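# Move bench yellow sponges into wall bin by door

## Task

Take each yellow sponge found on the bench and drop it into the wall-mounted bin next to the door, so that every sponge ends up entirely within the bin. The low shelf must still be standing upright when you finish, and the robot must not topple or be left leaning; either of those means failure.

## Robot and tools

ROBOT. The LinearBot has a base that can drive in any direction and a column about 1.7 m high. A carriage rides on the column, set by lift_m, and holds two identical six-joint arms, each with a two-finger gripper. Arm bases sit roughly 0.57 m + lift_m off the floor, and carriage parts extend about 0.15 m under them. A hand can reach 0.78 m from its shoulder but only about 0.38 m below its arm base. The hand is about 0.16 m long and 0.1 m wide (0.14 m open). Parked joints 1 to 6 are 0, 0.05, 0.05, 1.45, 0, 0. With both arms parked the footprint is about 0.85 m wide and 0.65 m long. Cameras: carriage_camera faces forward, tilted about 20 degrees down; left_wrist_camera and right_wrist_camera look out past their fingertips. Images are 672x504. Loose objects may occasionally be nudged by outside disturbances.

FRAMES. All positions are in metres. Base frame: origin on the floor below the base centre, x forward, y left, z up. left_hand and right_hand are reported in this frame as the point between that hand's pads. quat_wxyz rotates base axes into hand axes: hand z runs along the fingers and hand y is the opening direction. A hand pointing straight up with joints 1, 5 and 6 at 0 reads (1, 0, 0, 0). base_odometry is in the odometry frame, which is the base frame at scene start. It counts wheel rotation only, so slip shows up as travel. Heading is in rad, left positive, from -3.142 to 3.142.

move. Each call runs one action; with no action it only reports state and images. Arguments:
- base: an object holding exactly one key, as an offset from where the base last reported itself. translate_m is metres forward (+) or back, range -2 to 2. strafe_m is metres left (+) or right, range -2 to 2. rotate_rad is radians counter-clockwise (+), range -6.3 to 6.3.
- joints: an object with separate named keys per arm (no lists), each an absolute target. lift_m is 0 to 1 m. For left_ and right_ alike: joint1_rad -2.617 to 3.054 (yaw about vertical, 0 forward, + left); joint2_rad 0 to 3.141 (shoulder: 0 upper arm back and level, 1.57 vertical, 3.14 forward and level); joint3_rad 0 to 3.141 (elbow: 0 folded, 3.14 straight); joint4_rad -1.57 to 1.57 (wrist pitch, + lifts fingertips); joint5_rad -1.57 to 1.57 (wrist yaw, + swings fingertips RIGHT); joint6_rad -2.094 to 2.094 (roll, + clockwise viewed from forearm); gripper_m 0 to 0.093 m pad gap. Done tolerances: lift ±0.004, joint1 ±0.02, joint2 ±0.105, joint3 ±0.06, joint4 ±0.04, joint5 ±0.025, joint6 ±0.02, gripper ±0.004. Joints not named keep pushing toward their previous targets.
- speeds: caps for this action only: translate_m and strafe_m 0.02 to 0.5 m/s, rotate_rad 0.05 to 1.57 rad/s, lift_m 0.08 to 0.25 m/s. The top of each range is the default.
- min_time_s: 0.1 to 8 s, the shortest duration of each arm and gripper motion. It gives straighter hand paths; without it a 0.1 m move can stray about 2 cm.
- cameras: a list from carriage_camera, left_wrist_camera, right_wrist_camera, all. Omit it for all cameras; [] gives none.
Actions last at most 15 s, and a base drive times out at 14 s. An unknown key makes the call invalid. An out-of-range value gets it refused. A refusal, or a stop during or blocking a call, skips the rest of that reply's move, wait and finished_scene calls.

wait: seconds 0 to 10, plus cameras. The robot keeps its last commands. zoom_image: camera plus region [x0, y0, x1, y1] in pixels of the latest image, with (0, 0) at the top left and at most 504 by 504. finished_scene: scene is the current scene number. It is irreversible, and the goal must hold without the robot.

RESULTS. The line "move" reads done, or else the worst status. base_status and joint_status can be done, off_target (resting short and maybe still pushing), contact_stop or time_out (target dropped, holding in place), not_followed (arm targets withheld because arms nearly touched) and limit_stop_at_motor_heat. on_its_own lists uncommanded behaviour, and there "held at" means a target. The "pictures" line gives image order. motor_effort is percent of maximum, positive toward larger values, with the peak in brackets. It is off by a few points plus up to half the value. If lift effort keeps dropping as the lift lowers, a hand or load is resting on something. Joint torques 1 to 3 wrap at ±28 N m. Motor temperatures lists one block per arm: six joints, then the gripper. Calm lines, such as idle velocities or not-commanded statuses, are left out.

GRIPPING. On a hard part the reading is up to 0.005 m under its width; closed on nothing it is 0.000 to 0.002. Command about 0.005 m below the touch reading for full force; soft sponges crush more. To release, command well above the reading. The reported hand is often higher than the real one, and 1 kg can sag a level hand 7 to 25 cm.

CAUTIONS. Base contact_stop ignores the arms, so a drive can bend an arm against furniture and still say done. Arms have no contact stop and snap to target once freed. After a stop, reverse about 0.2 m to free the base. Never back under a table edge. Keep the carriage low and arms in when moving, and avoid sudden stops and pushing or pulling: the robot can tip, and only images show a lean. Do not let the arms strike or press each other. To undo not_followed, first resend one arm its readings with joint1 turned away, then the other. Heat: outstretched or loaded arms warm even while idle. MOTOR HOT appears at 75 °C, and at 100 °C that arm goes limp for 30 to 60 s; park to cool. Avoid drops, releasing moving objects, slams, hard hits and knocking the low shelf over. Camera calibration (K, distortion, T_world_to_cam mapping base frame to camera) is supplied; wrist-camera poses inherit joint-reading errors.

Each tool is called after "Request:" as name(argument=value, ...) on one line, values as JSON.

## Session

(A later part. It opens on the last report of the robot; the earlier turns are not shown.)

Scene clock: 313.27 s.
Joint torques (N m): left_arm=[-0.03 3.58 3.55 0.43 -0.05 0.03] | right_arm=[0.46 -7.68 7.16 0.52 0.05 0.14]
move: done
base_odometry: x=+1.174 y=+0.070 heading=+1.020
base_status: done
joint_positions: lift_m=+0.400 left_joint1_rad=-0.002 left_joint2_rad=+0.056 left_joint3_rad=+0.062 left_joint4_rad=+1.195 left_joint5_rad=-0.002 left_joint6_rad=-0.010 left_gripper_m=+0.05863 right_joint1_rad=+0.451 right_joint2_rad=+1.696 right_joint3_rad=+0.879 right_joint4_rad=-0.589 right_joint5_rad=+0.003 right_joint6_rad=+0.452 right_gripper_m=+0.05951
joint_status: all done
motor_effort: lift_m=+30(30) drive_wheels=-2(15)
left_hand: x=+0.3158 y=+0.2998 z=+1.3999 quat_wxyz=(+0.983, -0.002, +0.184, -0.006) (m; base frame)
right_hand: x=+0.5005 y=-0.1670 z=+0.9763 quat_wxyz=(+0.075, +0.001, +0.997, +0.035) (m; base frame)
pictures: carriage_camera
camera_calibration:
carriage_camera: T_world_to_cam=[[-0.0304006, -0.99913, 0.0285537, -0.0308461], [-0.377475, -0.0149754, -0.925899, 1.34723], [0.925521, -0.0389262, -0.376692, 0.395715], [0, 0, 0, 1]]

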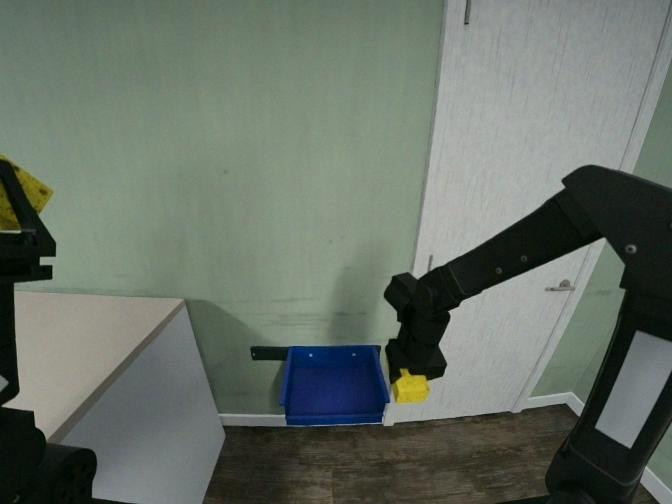

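Request:
move(base={"translate_m": 0.17}, speeds={"translate_m": 0.15}, cameras=[])

Request:
move(joints={"right_joint1_rad": 0.41, "right_joint2_rad": 2.746, "right_joint3_rad": 1.86, "right_joint4_rad": -0.514, "right_joint6_rad": 0.40, "lift_m": 0.3}, min_time_s=2, cameras=["carriage_camera", "right_wrist_camera"])

Scene clock: 322.40 s.
Joint torques (N m): left_arm=[-0.08 3.67 3.64 0.42 -0.06 0.03] | right_arm=[0.18 -7.65 7.19 0.54 0.05 0.14]
Motor temperatures (°C): left_arm=[26 53 35 29 27 26 30] | right_arm=[24 50 42 31 28 28 30]
move: done
base_odometry: x=+1.263 y=+0.215 heading=+1.020
base_status: done
joint_positions: lift_m=+0.400 left_joint1_rad=-0.002 left_joint2_rad=+0.056 left_joint3_rad=+0.062 left_joint4_rad=+1.197 left_joint5_rad=-0.002 left_joint6_rad=-0.010 left_gripper_m=+0.05863 right_joint1_rad=+0.455 right_joint2_rad=+1.696 right_joint3_rad=+0.879 right_joint4_rad=-0.594 right_joint5_rad=+0.003 right_joint6_rad=+0.453 right_gripper_m=+0.05951
motor_effort: lift_m=+30(30) drive_wheels=+5(16)
left_hand: x=+0.3154 y=+0.2998 z=+1.4001 quat_wxyz=(+0.983, -0.002, +0.183, -0.006) (m; base frame)
right_hand: x=+0.4990 y=-0.1667 z=+0.9761 quat_wxyz=(+0.073, -0.001, +0.997, +0.034) (m; base frame)
pictures: none

Scene clock: 324.70 s.
Joint torques (N m): left_arm=[-0.09 3.88 4.07 0.41 -0.06 0.04] | right_arm=[-1.03 -15.5 6.9 0.74 0.04 -0.02]
move: done
base_odometry: x=+1.263 y=+0.215 heading=+1.020
joint_positions: lift_m=+0.300 left_joint1_rad=-0.002 left_joint2_rad=+0.053 left_joint3_rad=+0.056 left_joint4_rad=+1.197 left_joint5_rad=-0.002 left_joint6_rad=-0.010 left_gripper_m=+0.05863 right_joint1_rad=+0.417 right_joint2_rad=+2.737 right_joint3_rad=+1.839 right_joint4_rad=-0.529 right_joint5_rad=+0.003 right_joint6_rad=+0.408 right_gripper_m=+0.05951
joint_status: all done
motor_effort: lift_m=+30(31) drive_wheels=+5(6)
left_hand: x=+0.3160 y=+0.2998 z=+1.2984 quat_wxyz=(+0.983, -0.002, +0.184, -0.006) (m; base frame)
right_hand: x=+0.6810 y=-0.0984 z=+0.7006 quat_wxyz=(+0.066, -0.004, +0.997, +0.027) (m; base frame)
pictures: carriage_camera, right_wrist_camera
camera_calibration:
carriage_camera: T_world_to_cam=[[-0.0304006, -0.99913, 0.0285537, -0.0279911], [-0.377475, -0.0149754, -0.925899, 1.25465], [0.925521, -0.0389262, -0.376692, 0.358051], [0, 0, 0, 1]]
right_wrist_camera: T_world_to_cam=[[0.077222, -0.996687, -0.0255384, -0.146523], [-0.879827, -0.0801719, 0.468483, 0.268491], [-0.468978, -0.0137078, -0.883103, 1.0637], [0, 0, 0, 1]]

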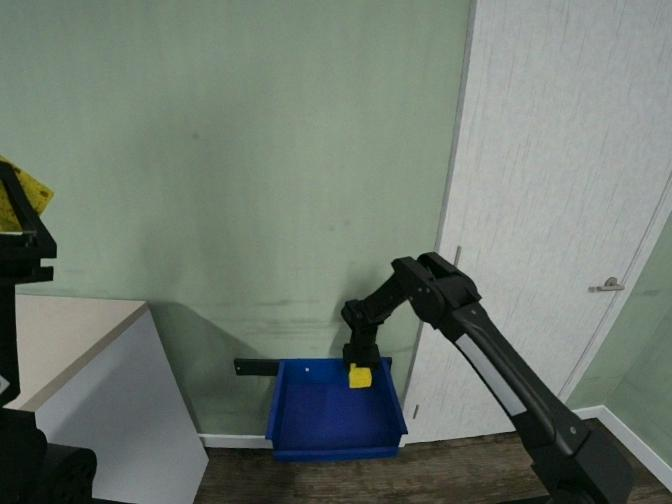

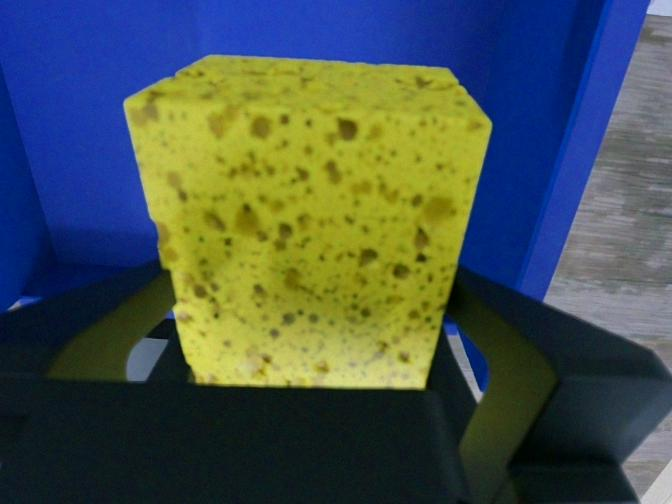

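Request:
move(joints={"right_joint1_rad": 0.405, "lift_m": 0.103}, cameras=[])

Request:
move(joints={"right_gripper_m": 0.09}, min_time_s=1, cameras=["right_wrist_camera"])

Request:
move(joints={"lift_m": 0.38}, cameras=["right_wrist_camera"])

Request:
move(joints={"right_joint1_rad": 0, "right_joint2_rad": 1.6, "right_joint3_rad": 0.9, "right_joint4_rad": -0.3, "right_joint6_rad": 0}, min_time_s=1.2, cameras=[])

Request:
move(joints={"right_joint2_rad": 0.05, "right_joint3_rad": 0.05, "right_joint4_rad": 1.45, "left_joint1_rad": -0.53, "left_joint2_rad": 1.7, "left_joint3_rad": 0.9, "left_joint4_rad": -0.6, "left_joint6_rad": -0.52}, min_time_s=2, cameras=[])

Request:
move(joints={"left_joint2_rad": 2.746, "left_joint3_rad": 1.86, "left_joint4_rad": -0.514, "lift_m": 0.3}, min_time_s=2, cameras=["carriage_camera", "left_wrist_camera"])

Scene clock: 349.47 s.
Joint torques (N m): left_arm=[-0.08 3.95 4.1 0.41 -0.04 0.05] | right_arm=[-0.76 -16.51 5.78 0.76 0.1 -0.01]
Motor temperatures (°C): left_arm=[26 48 35 29 27 26 30] | right_arm=[24 60 42 32 28 28 31]
move: done
base_odometry: x=+1.263 y=+0.215 heading=+1.020
joint_positions: lift_m=+0.103 left_joint1_rad=-0.002 left_joint2_rad=+0.052 left_joint3_rad=+0.056 left_joint4_rad=+1.197 left_joint5_rad=-0.002 left_joint6_rad=-0.010 left_gripper_m=+0.05863 right_joint1_rad=+0.409 right_joint2_rad=+2.747 right_joint3_rad=+1.852 right_joint4_rad=-0.530 right_joint5_rad=-0.003 right_joint6_rad=+0.406 right_gripper_m=+0.05951
joint_status: all done
motor_effort: lift_m=+28(32) drive_wheels=+5(6)
left_hand: x=+0.3157 y=+0.2998 z=+1.1017 quat_wxyz=(+0.983, -0.002, +0.183, -0.006) (m; base frame)
right_hand: x=+0.6839 y=-0.1001 z=+0.5022 quat_wxyz=(+0.066, -0.002, +0.997, +0.030) (m; base frame)
pictures: none

Scene clock: 350.77 s.
Joint torques (N m): left_arm=[-0.12 3.99 4.11 0.4 -0.05 0.04] | right_arm=[-0.77 -16.51 5.76 0.74 0.11 -0.01]
move: done
base_odometry: x=+1.263 y=+0.215 heading=+1.020
joint_positions: lift_m=+0.103 left_joint1_rad=-0.002 left_joint2_rad=+0.052 left_joint3_rad=+0.056 left_joint4_rad=+1.197 left_joint5_rad=-0.002 left_joint6_rad=-0.010 left_gripper_m=+0.05863 right_joint1_rad=+0.409 right_joint2_rad=+2.747 right_joint3_rad=+1.852 right_joint4_rad=-0.528 right_joint5_rad=-0.003 right_joint6_rad=+0.406 right_gripper_m=+0.08992
joint_status: all done
motor_effort: lift_m=+28(28) drive_wheels=+5(5)
left_hand: x=+0.3157 y=+0.2998 z=+1.1017 quat_wxyz=(+0.983, -0.002, +0.183, -0.006) (m; base frame)
right_hand: x=+0.6844 y=-0.0999 z=+0.5022 quat_wxyz=(+0.067, -0.002, +0.997, +0.031) (m; base frame)
pictures: right_wrist_camera
camera_calibration:
right_wrist_camera: T_world_to_cam=[[0.0724259, -0.996849, -0.0323637, -0.146651], [-0.880929, -0.0791519, 0.466583, 0.366175], [-0.467674, -0.00528253, -0.883885, 0.890433], [0, 0, 0, 1]]

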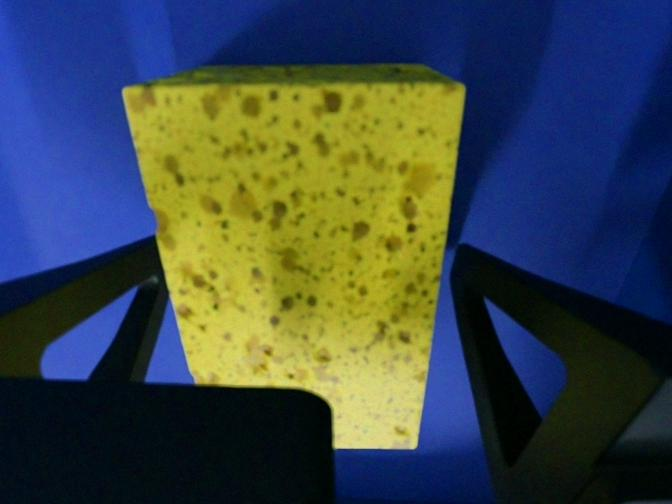

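Scene clock: 352.40 s.
Joint torques (N m): left_arm=[-0.02 4.03 4.14 0.41 -0.07 0.04] | right_arm=[-0.76 -17.05 5.81 0.64 0.11 -0.01]
move: done
base_odometry: x=+1.263 y=+0.215 heading=+1.020
joint_positions: lift_m=+0.380 left_joint1_rad=-0.002 left_joint2_rad=+0.051 left_joint3_rad=+0.056 left_joint4_rad=+1.197 left_joint5_rad=-0.002 left_joint6_rad=-0.010 left_gripper_m=+0.05863 right_joint1_rad=+0.409 right_joint2_rad=+2.753 right_joint3_rad=+1.852 right_joint4_rad=-0.520 right_joint5_rad=-0.003 right_joint6_rad=+0.406 right_gripper_m=+0.08992
joint_status: all done
motor_effort: lift_m=+32(40) drive_wheels=+5(6)
left_hand: x=+0.3157 y=+0.2998 z=+1.3782 quat_wxyz=(+0.983, -0.002, +0.183, -0.006) (m; base frame)
right_hand: x=+0.6848 y=-0.0997 z=+0.7766 quat_wxyz=(+0.069, -0.002, +0.997, +0.031) (m; base frame)
pictures: right_wrist_camera
camera_calibration:
right_wrist_camera: T_world_to_cam=[[0.072518, -0.996809, -0.0333721, -0.136896], [-0.882232, -0.0797173, 0.464018, 0.241366], [-0.465197, -0.00420774, -0.885197, 1.13258], [0, 0, 0, 1]]

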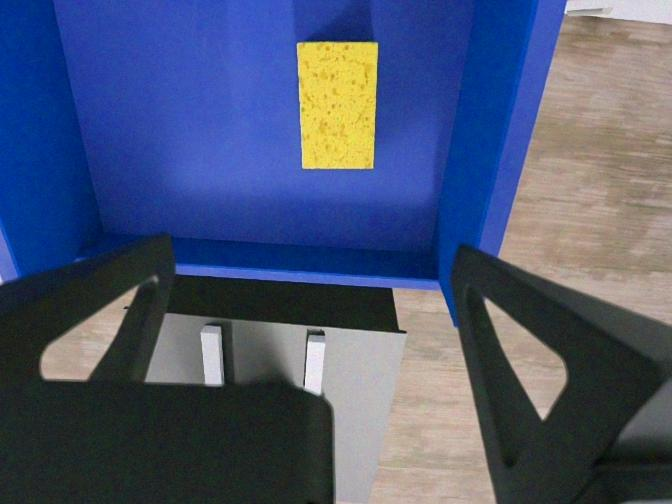

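Scene clock: 354.00 s.
Joint torques (N m): left_arm=[-0.09 4.04 4.08 0.41 -0.05 0.03] | right_arm=[-0.92 -10.99 5.9 1.41 0.07 -0.01]
move: done
base_odometry: x=+1.263 y=+0.215 heading=+1.020
joint_positions: lift_m=+0.380 left_joint1_rad=-0.002 left_joint2_rad=+0.051 left_joint3_rad=+0.056 left_joint4_rad=+1.197 left_joint5_rad=-0.002 left_joint6_rad=-0.010 left_gripper_m=+0.05863 right_joint1_rad=+0.006 right_joint2_rad=+1.626 right_joint3_rad=+0.904 right_joint4_rad=-0.318 right_joint5_rad=-0.002 right_joint6_rad=+0.010 right_gripper_m=+0.08992
joint_status: all done
motor_effort: lift_m=+32(32) drive_wheels=+0(6)
left_hand: x=+0.3157 y=+0.2998 z=+1.3782 quat_wxyz=(+0.983, -0.002, +0.183, -0.006) (m; base frame)
right_hand: x=+0.6085 y=-0.2967 z=+1.0090 quat_wxyz=(+0.262, +0.001, +0.965, +0.003) (m; base frame)
pictures: none

Scene clock: 356.43 s.
Joint torques (N m): left_arm=[-0.66 -7.38 6.34 0.63 -0.09 -0.2] | right_arm=[-0.95 3.62 5.03 0.01 0.07 -0.02]
move: done
base_odometry: x=+1.263 y=+0.215 heading=+1.020
joint_positions: lift_m=+0.380 left_joint1_rad=-0.523 left_joint2_rad=+1.694 left_joint3_rad=+0.873 left_joint4_rad=-0.590 left_joint5_rad=-0.002 left_joint6_rad=-0.508 left_gripper_m=+0.05862 right_joint1_rad=+0.006 right_joint2_rad=+0.055 right_joint3_rad=+0.054 right_joint4_rad=+1.436 right_joint5_rad=-0.002 right_joint6_rad=+0.008 right_gripper_m=+0.08992
joint_status: all done
motor_effort: lift_m=+32(32) drive_wheels=+0(1)
left_hand: x=+0.4880 y=+0.1488 z=+0.9549 quat_wxyz=(+0.070, +0.007, +0.997, -0.038) (m; base frame)
right_hand: x=+0.2609 y=-0.2989 z=+1.3920 quat_wxyz=(+0.998, -0.001, +0.068, +0.007) (m; base frame)
pictures: none

Scene clock: 358.73 s.
Joint torques (N m): left_arm=[-0.75 -15.39 5.91 0.77 -0.1 -0.2] | right_arm=[-0.92 3.95 5.64 -0.01 0.07 -0.01]
move: done
base_odometry: x=+1.263 y=+0.215 heading=+1.020
joint_positions: lift_m=+0.300 left_joint1_rad=-0.523 left_joint2_rad=+2.736 left_joint3_rad=+1.835 left_joint4_rad=-0.526 left_joint5_rad=-0.002 left_joint6_rad=-0.509 left_gripper_m=+0.05862 right_joint1_rad=+0.006 right_joint2_rad=+0.052 right_joint3_rad=+0.047 right_joint4_rad=+1.440 right_joint5_rad=-0.002 right_joint6_rad=+0.007 right_gripper_m=+0.08992
joint_status: all done
motor_effort: lift_m=+30(31) drive_wheels=+5(6)
left_hand: x=+0.6564 y=+0.0517 z=+0.7002 quat_wxyz=(+0.063, +0.007, +0.997, -0.034) (m; base frame)
right_hand: x=+0.2610 y=-0.2989 z=+1.3105 quat_wxyz=(+0.998, -0.001, +0.068, +0.007) (m; base frame)
pictures: carriage_camera, left_wrist_camera
camera_calibration:
carriage_camera: T_world_to_cam=[[-0.0304006, -0.99913, 0.0285537, -0.0279917], [-0.377475, -0.0149754, -0.925899, 1.25467], [0.925521, -0.0389262, -0.376692, 0.358058], [0, 0, 0, 1]]
left_wrist_camera: T_world_to_cam=[[-0.0392049, -0.998363, 0.0416473, 0.0549167], [-0.887164, 0.053956, 0.458289, 0.270653], [-0.459786, -0.0189807, -0.887827, 1.0474], [0, 0, 0, 1]]

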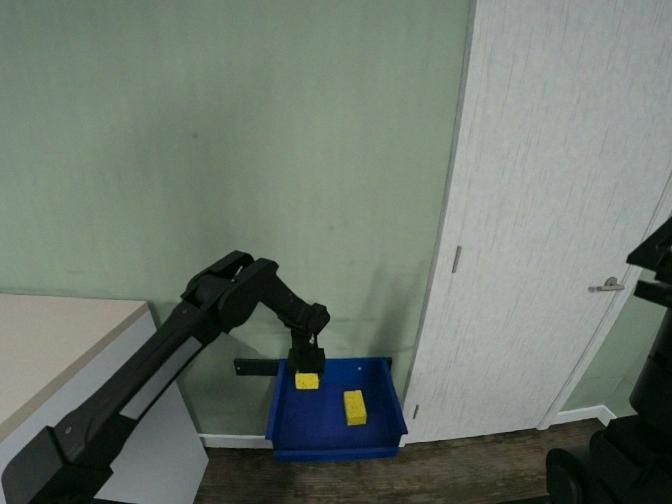

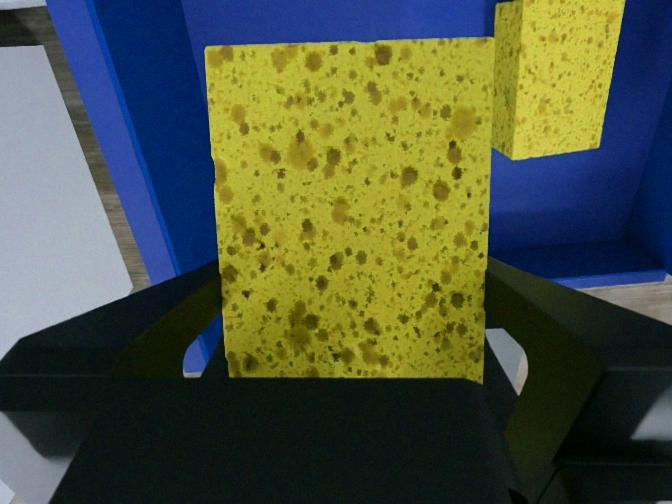

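Request:
move(joints={"left_joint1_rad": -0.5, "left_joint2_rad": 2.652, "left_joint3_rad": 1.592, "left_joint4_rad": 0.03, "left_joint6_rad": -0.5, "lift_m": 0.22}, min_time_s=1.2, cameras=["carriage_camera"])

Request:
zoom_image(camera="carriage_camera", region=[230, 300, 430, 460])

Scene clock: 377.93 s.
Joint torques (N m): left_arm=[0.28 -20.68 2.99 1.51 -0.08 0.04] | right_arm=[-0.9 3.99 5.71 -0.03 0.07 -0.01]
Motor temperatures (°C): left_arm=[26 55 36 29 27 26 30] | right_arm=[24 50 43 31 28 28 30]
move: done
base_odometry: x=+1.263 y=+0.215 heading=+1.020
joint_positions: lift_m=+0.220 left_joint1_rad=-0.506 left_joint2_rad=+2.698 left_joint3_rad=+1.603 left_joint4_rad=+0.014 left_joint5_rad=-0.002 left_joint6_rad=-0.510 left_gripper_m=+0.05862 right_joint1_rad=+0.006 right_joint2_rad=+0.052 right_joint3_rad=+0.046 right_joint4_rad=+1.441 right_joint5_rad=-0.002 right_joint6_rad=+0.007 right_gripper_m=+0.08992
joint_status: all done
motor_effort: lift_m=+30(31) drive_wheels=+5(6)
left_hand: x=+0.6982 y=+0.0383 z=+0.6204 quat_wxyz=(+0.212, -0.002, +0.970, -0.117) (m; base frame)
right_hand: x=+0.2607 y=-0.2989 z=+1.2303 quat_wxyz=(+0.998, -0.001, +0.067, +0.007) (m; base frame)
pictures: carriage_camera
camera_calibration:
carriage_camera: T_world_to_cam=[[-0.0304006, -0.99913, 0.0285537, -0.0257075], [-0.377475, -0.0149754, -0.925899, 1.1806], [0.925521, -0.0389262, -0.376692, 0.327925], [0, 0, 0, 1]]

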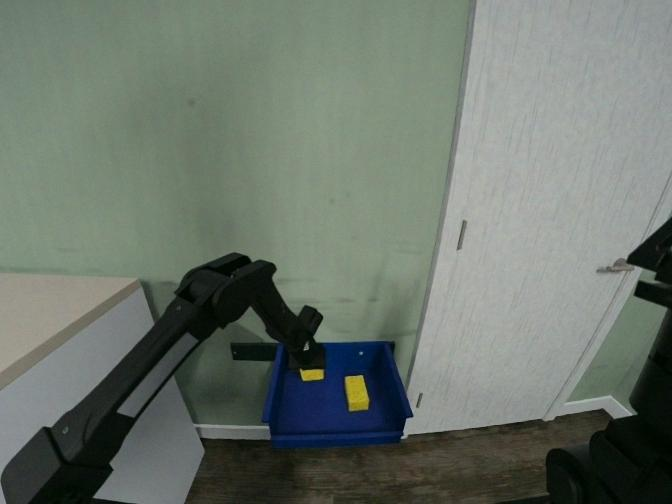

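Scaled by 2.520 from the camera's 672x504 image, which has a finer 960x720 frame.

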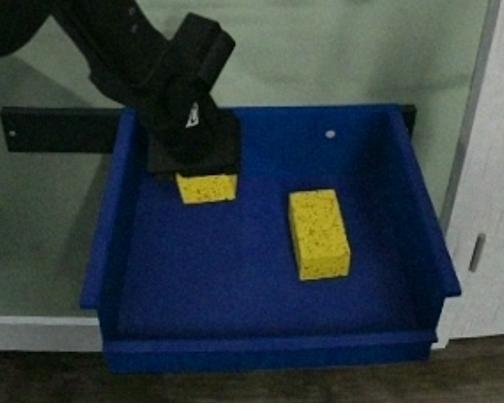

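Request:
move(joints={"lift_m": 0.11}, cameras=["carriage_camera"])

Scene clock: 381.77 s.
Joint torques (N m): left_arm=[0.24 -18.51 3.48 1.47 -0.09 0.04] | right_arm=[-0.9 4.05 5.7 -0.05 0.07 0]
move: done
base_odometry: x=+1.263 y=+0.215 heading=+1.020
joint_positions: lift_m=+0.110 left_joint1_rad=-0.506 left_joint2_rad=+2.676 left_joint3_rad=+1.598 left_joint4_rad=+0.023 left_joint5_rad=-0.002 left_joint6_rad=-0.510 left_gripper_m=+0.05862 right_joint1_rad=+0.006 right_joint2_rad=+0.051 right_joint3_rad=+0.046 right_joint4_rad=+1.442 right_joint5_rad=-0.002 right_joint6_rad=+0.007 right_gripper_m=+0.08992
joint_status: all done
motor_effort: lift_m=+30(31) drive_wheels=+5(6)
left_hand: x=+0.7035 y=+0.0353 z=+0.5213 quat_wxyz=(+0.223, -0.002, +0.967, -0.123) (m; base frame)
right_hand: x=+0.2604 y=-0.2989 z=+1.1203 quat_wxyz=(+0.998, -0.001, +0.067, +0.006) (m; base frame)
pictures: carriage_camera
camera_calibration:
carriage_camera: T_world_to_cam=[[-0.0304006, -0.99913, 0.0285537, -0.0225657], [-0.377475, -0.0149754, -0.925899, 1.07872], [0.925521, -0.0389262, -0.376692, 0.286477], [0, 0, 0, 1]]

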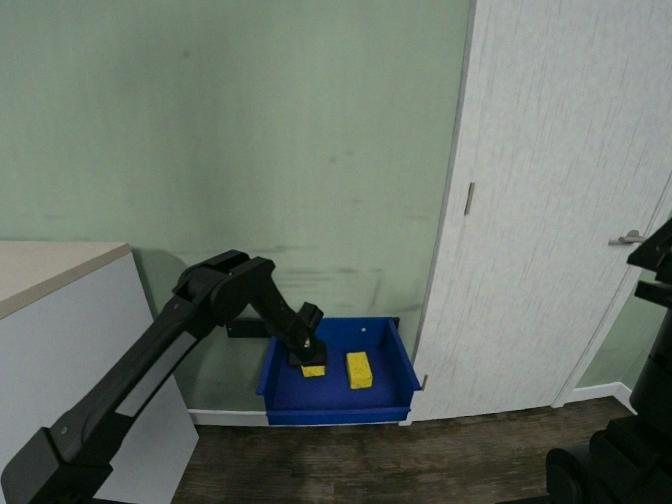

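Request:
move(joints={"lift_m": 0.092}, cameras=[])

Request:
move(joints={"left_gripper_m": 0.084}, min_time_s=1, cameras=["left_wrist_camera"])

Request:
move(joints={"lift_m": 0.36}, cameras=["left_wrist_camera", "carriage_camera"])

Request:
zoom_image(camera="carriage_camera", region=[230, 330, 430, 490])

Scene clock: 388.03 s.
Joint torques (N m): left_arm=[0.21 -18.35 3.63 1.38 -0.08 0.03] | right_arm=[-0.91 4.12 5.83 -0.06 0.07 -0.01]
Motor temperatures (°C): left_arm=[26 60 36 30 27 26 30] | right_arm=[24 47 43 31 28 28 29]
move: done
base_odometry: x=+1.263 y=+0.215 heading=+1.020
joint_positions: lift_m=+0.092 left_joint1_rad=-0.506 left_joint2_rad=+2.674 left_joint3_rad=+1.596 left_joint4_rad=+0.031 left_joint5_rad=-0.002 left_joint6_rad=-0.508 left_gripper_m=+0.05862 right_joint1_rad=+0.006 right_joint2_rad=+0.051 right_joint3_rad=+0.045 right_joint4_rad=+1.444 right_joint5_rad=-0.002 right_joint6_rad=+0.007 right_gripper_m=+0.08992
joint_status: all done
motor_effort: lift_m=+29(32) drive_wheels=+5(6)
left_hand: x=+0.7049 y=+0.0347 z=+0.5048 quat_wxyz=(+0.227, -0.001, +0.966, -0.125) (m; base frame)
right_hand: x=+0.2601 y=-0.2989 z=+1.1021 quat_wxyz=(+0.998, -0.001, +0.066, +0.006) (m; base frame)
pictures: none

Scene clock: 389.30 s.
Joint torques (N m): left_arm=[0.25 -18.3 3.62 1.36 -0.1 0.04] | right_arm=[-0.9 4.12 5.82 -0.06 0.07 0]
move: done
base_odometry: x=+1.263 y=+0.215 heading=+1.020
joint_positions: lift_m=+0.092 left_joint1_rad=-0.506 left_joint2_rad=+2.674 left_joint3_rad=+1.596 left_joint4_rad=+0.035 left_joint5_rad=-0.002 left_joint6_rad=-0.508 left_gripper_m=+0.08392 right_joint1_rad=+0.006 right_joint2_rad=+0.051 right_joint3_rad=+0.045 right_joint4_rad=+1.444 right_joint5_rad=-0.002 right_joint6_rad=+0.007 right_gripper_m=+0.08992
joint_status: all done
motor_effort: lift_m=+29(29) drive_wheels=+5(6)
left_hand: x=+0.7055 y=+0.0342 z=+0.5053 quat_wxyz=(+0.228, -0.001, +0.965, -0.126) (m; base frame)
right_hand: x=+0.2601 y=-0.2989 z=+1.1021 quat_wxyz=(+0.998, -0.001, +0.066, +0.006) (m; base frame)
pictures: left_wrist_camera
camera_calibration:
left_wrist_camera: T_world_to_cam=[[-0.0665182, -0.974884, 0.21255, -0.0204164], [-0.987388, 0.0949862, 0.126658, 0.641365], [-0.143666, -0.201444, -0.968907, 0.72074], [0, 0, 0, 1]]

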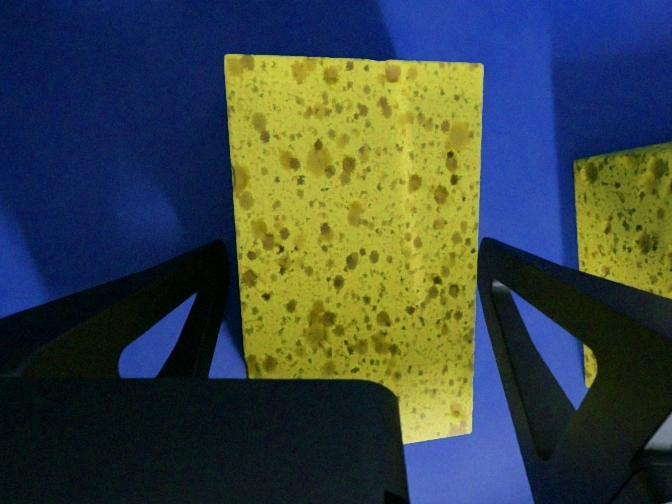

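Scene clock: 390.90 s.
Joint torques (N m): left_arm=[0.23 -18.19 3.6 1.4 -0.09 0.03] | right_arm=[-0.9 4.14 5.82 -0.05 0.07 0]
move: done
base_odometry: x=+1.263 y=+0.215 heading=+1.020
joint_positions: lift_m=+0.360 left_joint1_rad=-0.506 left_joint2_rad=+2.673 left_joint3_rad=+1.596 left_joint4_rad=+0.031 left_joint5_rad=-0.002 left_joint6_rad=-0.508 left_gripper_m=+0.08393 right_joint1_rad=+0.006 right_joint2_rad=+0.051 right_joint3_rad=+0.045 right_joint4_rad=+1.444 right_joint5_rad=-0.002 right_joint6_rad=+0.007 right_gripper_m=+0.08992
joint_status: all done
motor_effort: lift_m=+32(41) drive_wheels=+5(6)
left_hand: x=+0.7049 y=+0.0345 z=+0.7731 quat_wxyz=(+0.227, -0.001, +0.966, -0.125) (m; base frame)
right_hand: x=+0.2601 y=-0.2989 z=+1.3699 quat_wxyz=(+0.998, -0.001, +0.066, +0.006) (m; base frame)
pictures: carriage_camera, left_wrist_camera
camera_calibration:
carriage_camera: T_world_to_cam=[[-0.0304006, -0.99913, 0.0285537, -0.0296983], [-0.377475, -0.0149754, -0.925899, 1.31001], [0.925521, -0.0389262, -0.376692, 0.380573], [0, 0, 0, 1]]
left_wrist_camera: T_world_to_cam=[[-0.065882, -0.975236, 0.211127, -0.0764011], [-0.987003, 0.0947729, 0.129781, 0.604176], [-0.146576, -0.199832, -0.968805, 0.982102], [0, 0, 0, 1]]

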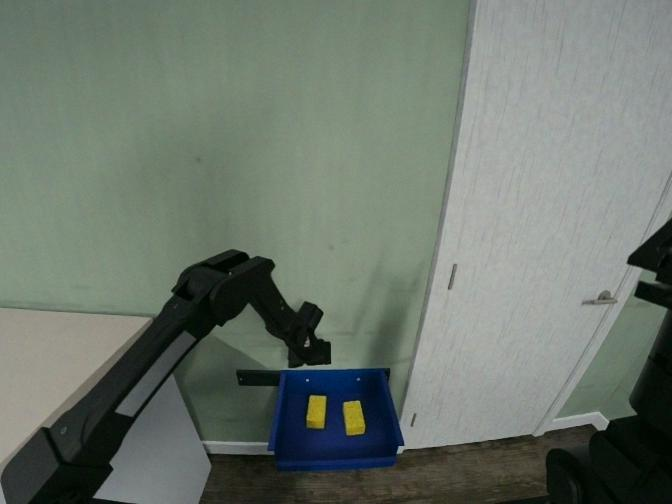

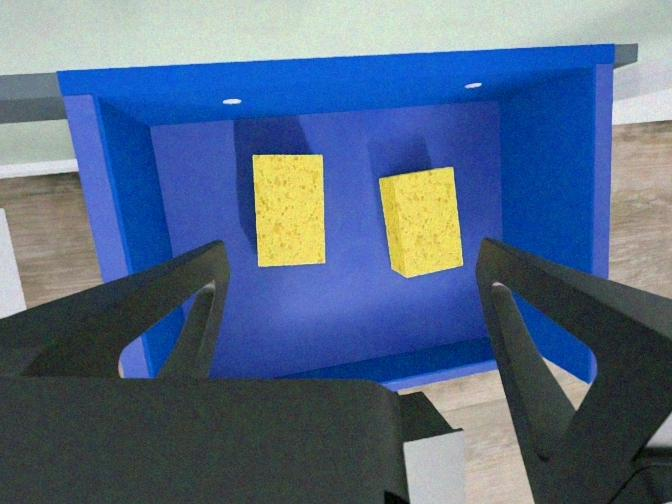

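Scaled by 2.520 from the camera's 672x504 image, which has a finer 960x720 frame.

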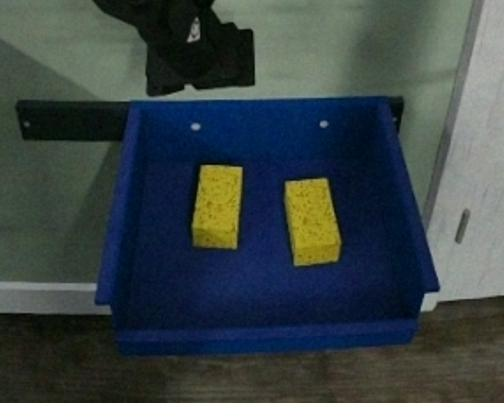

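Both sponges lie flat in the bin.

Request:
finished_scene(scene=3)

The scene is finished: the task was done.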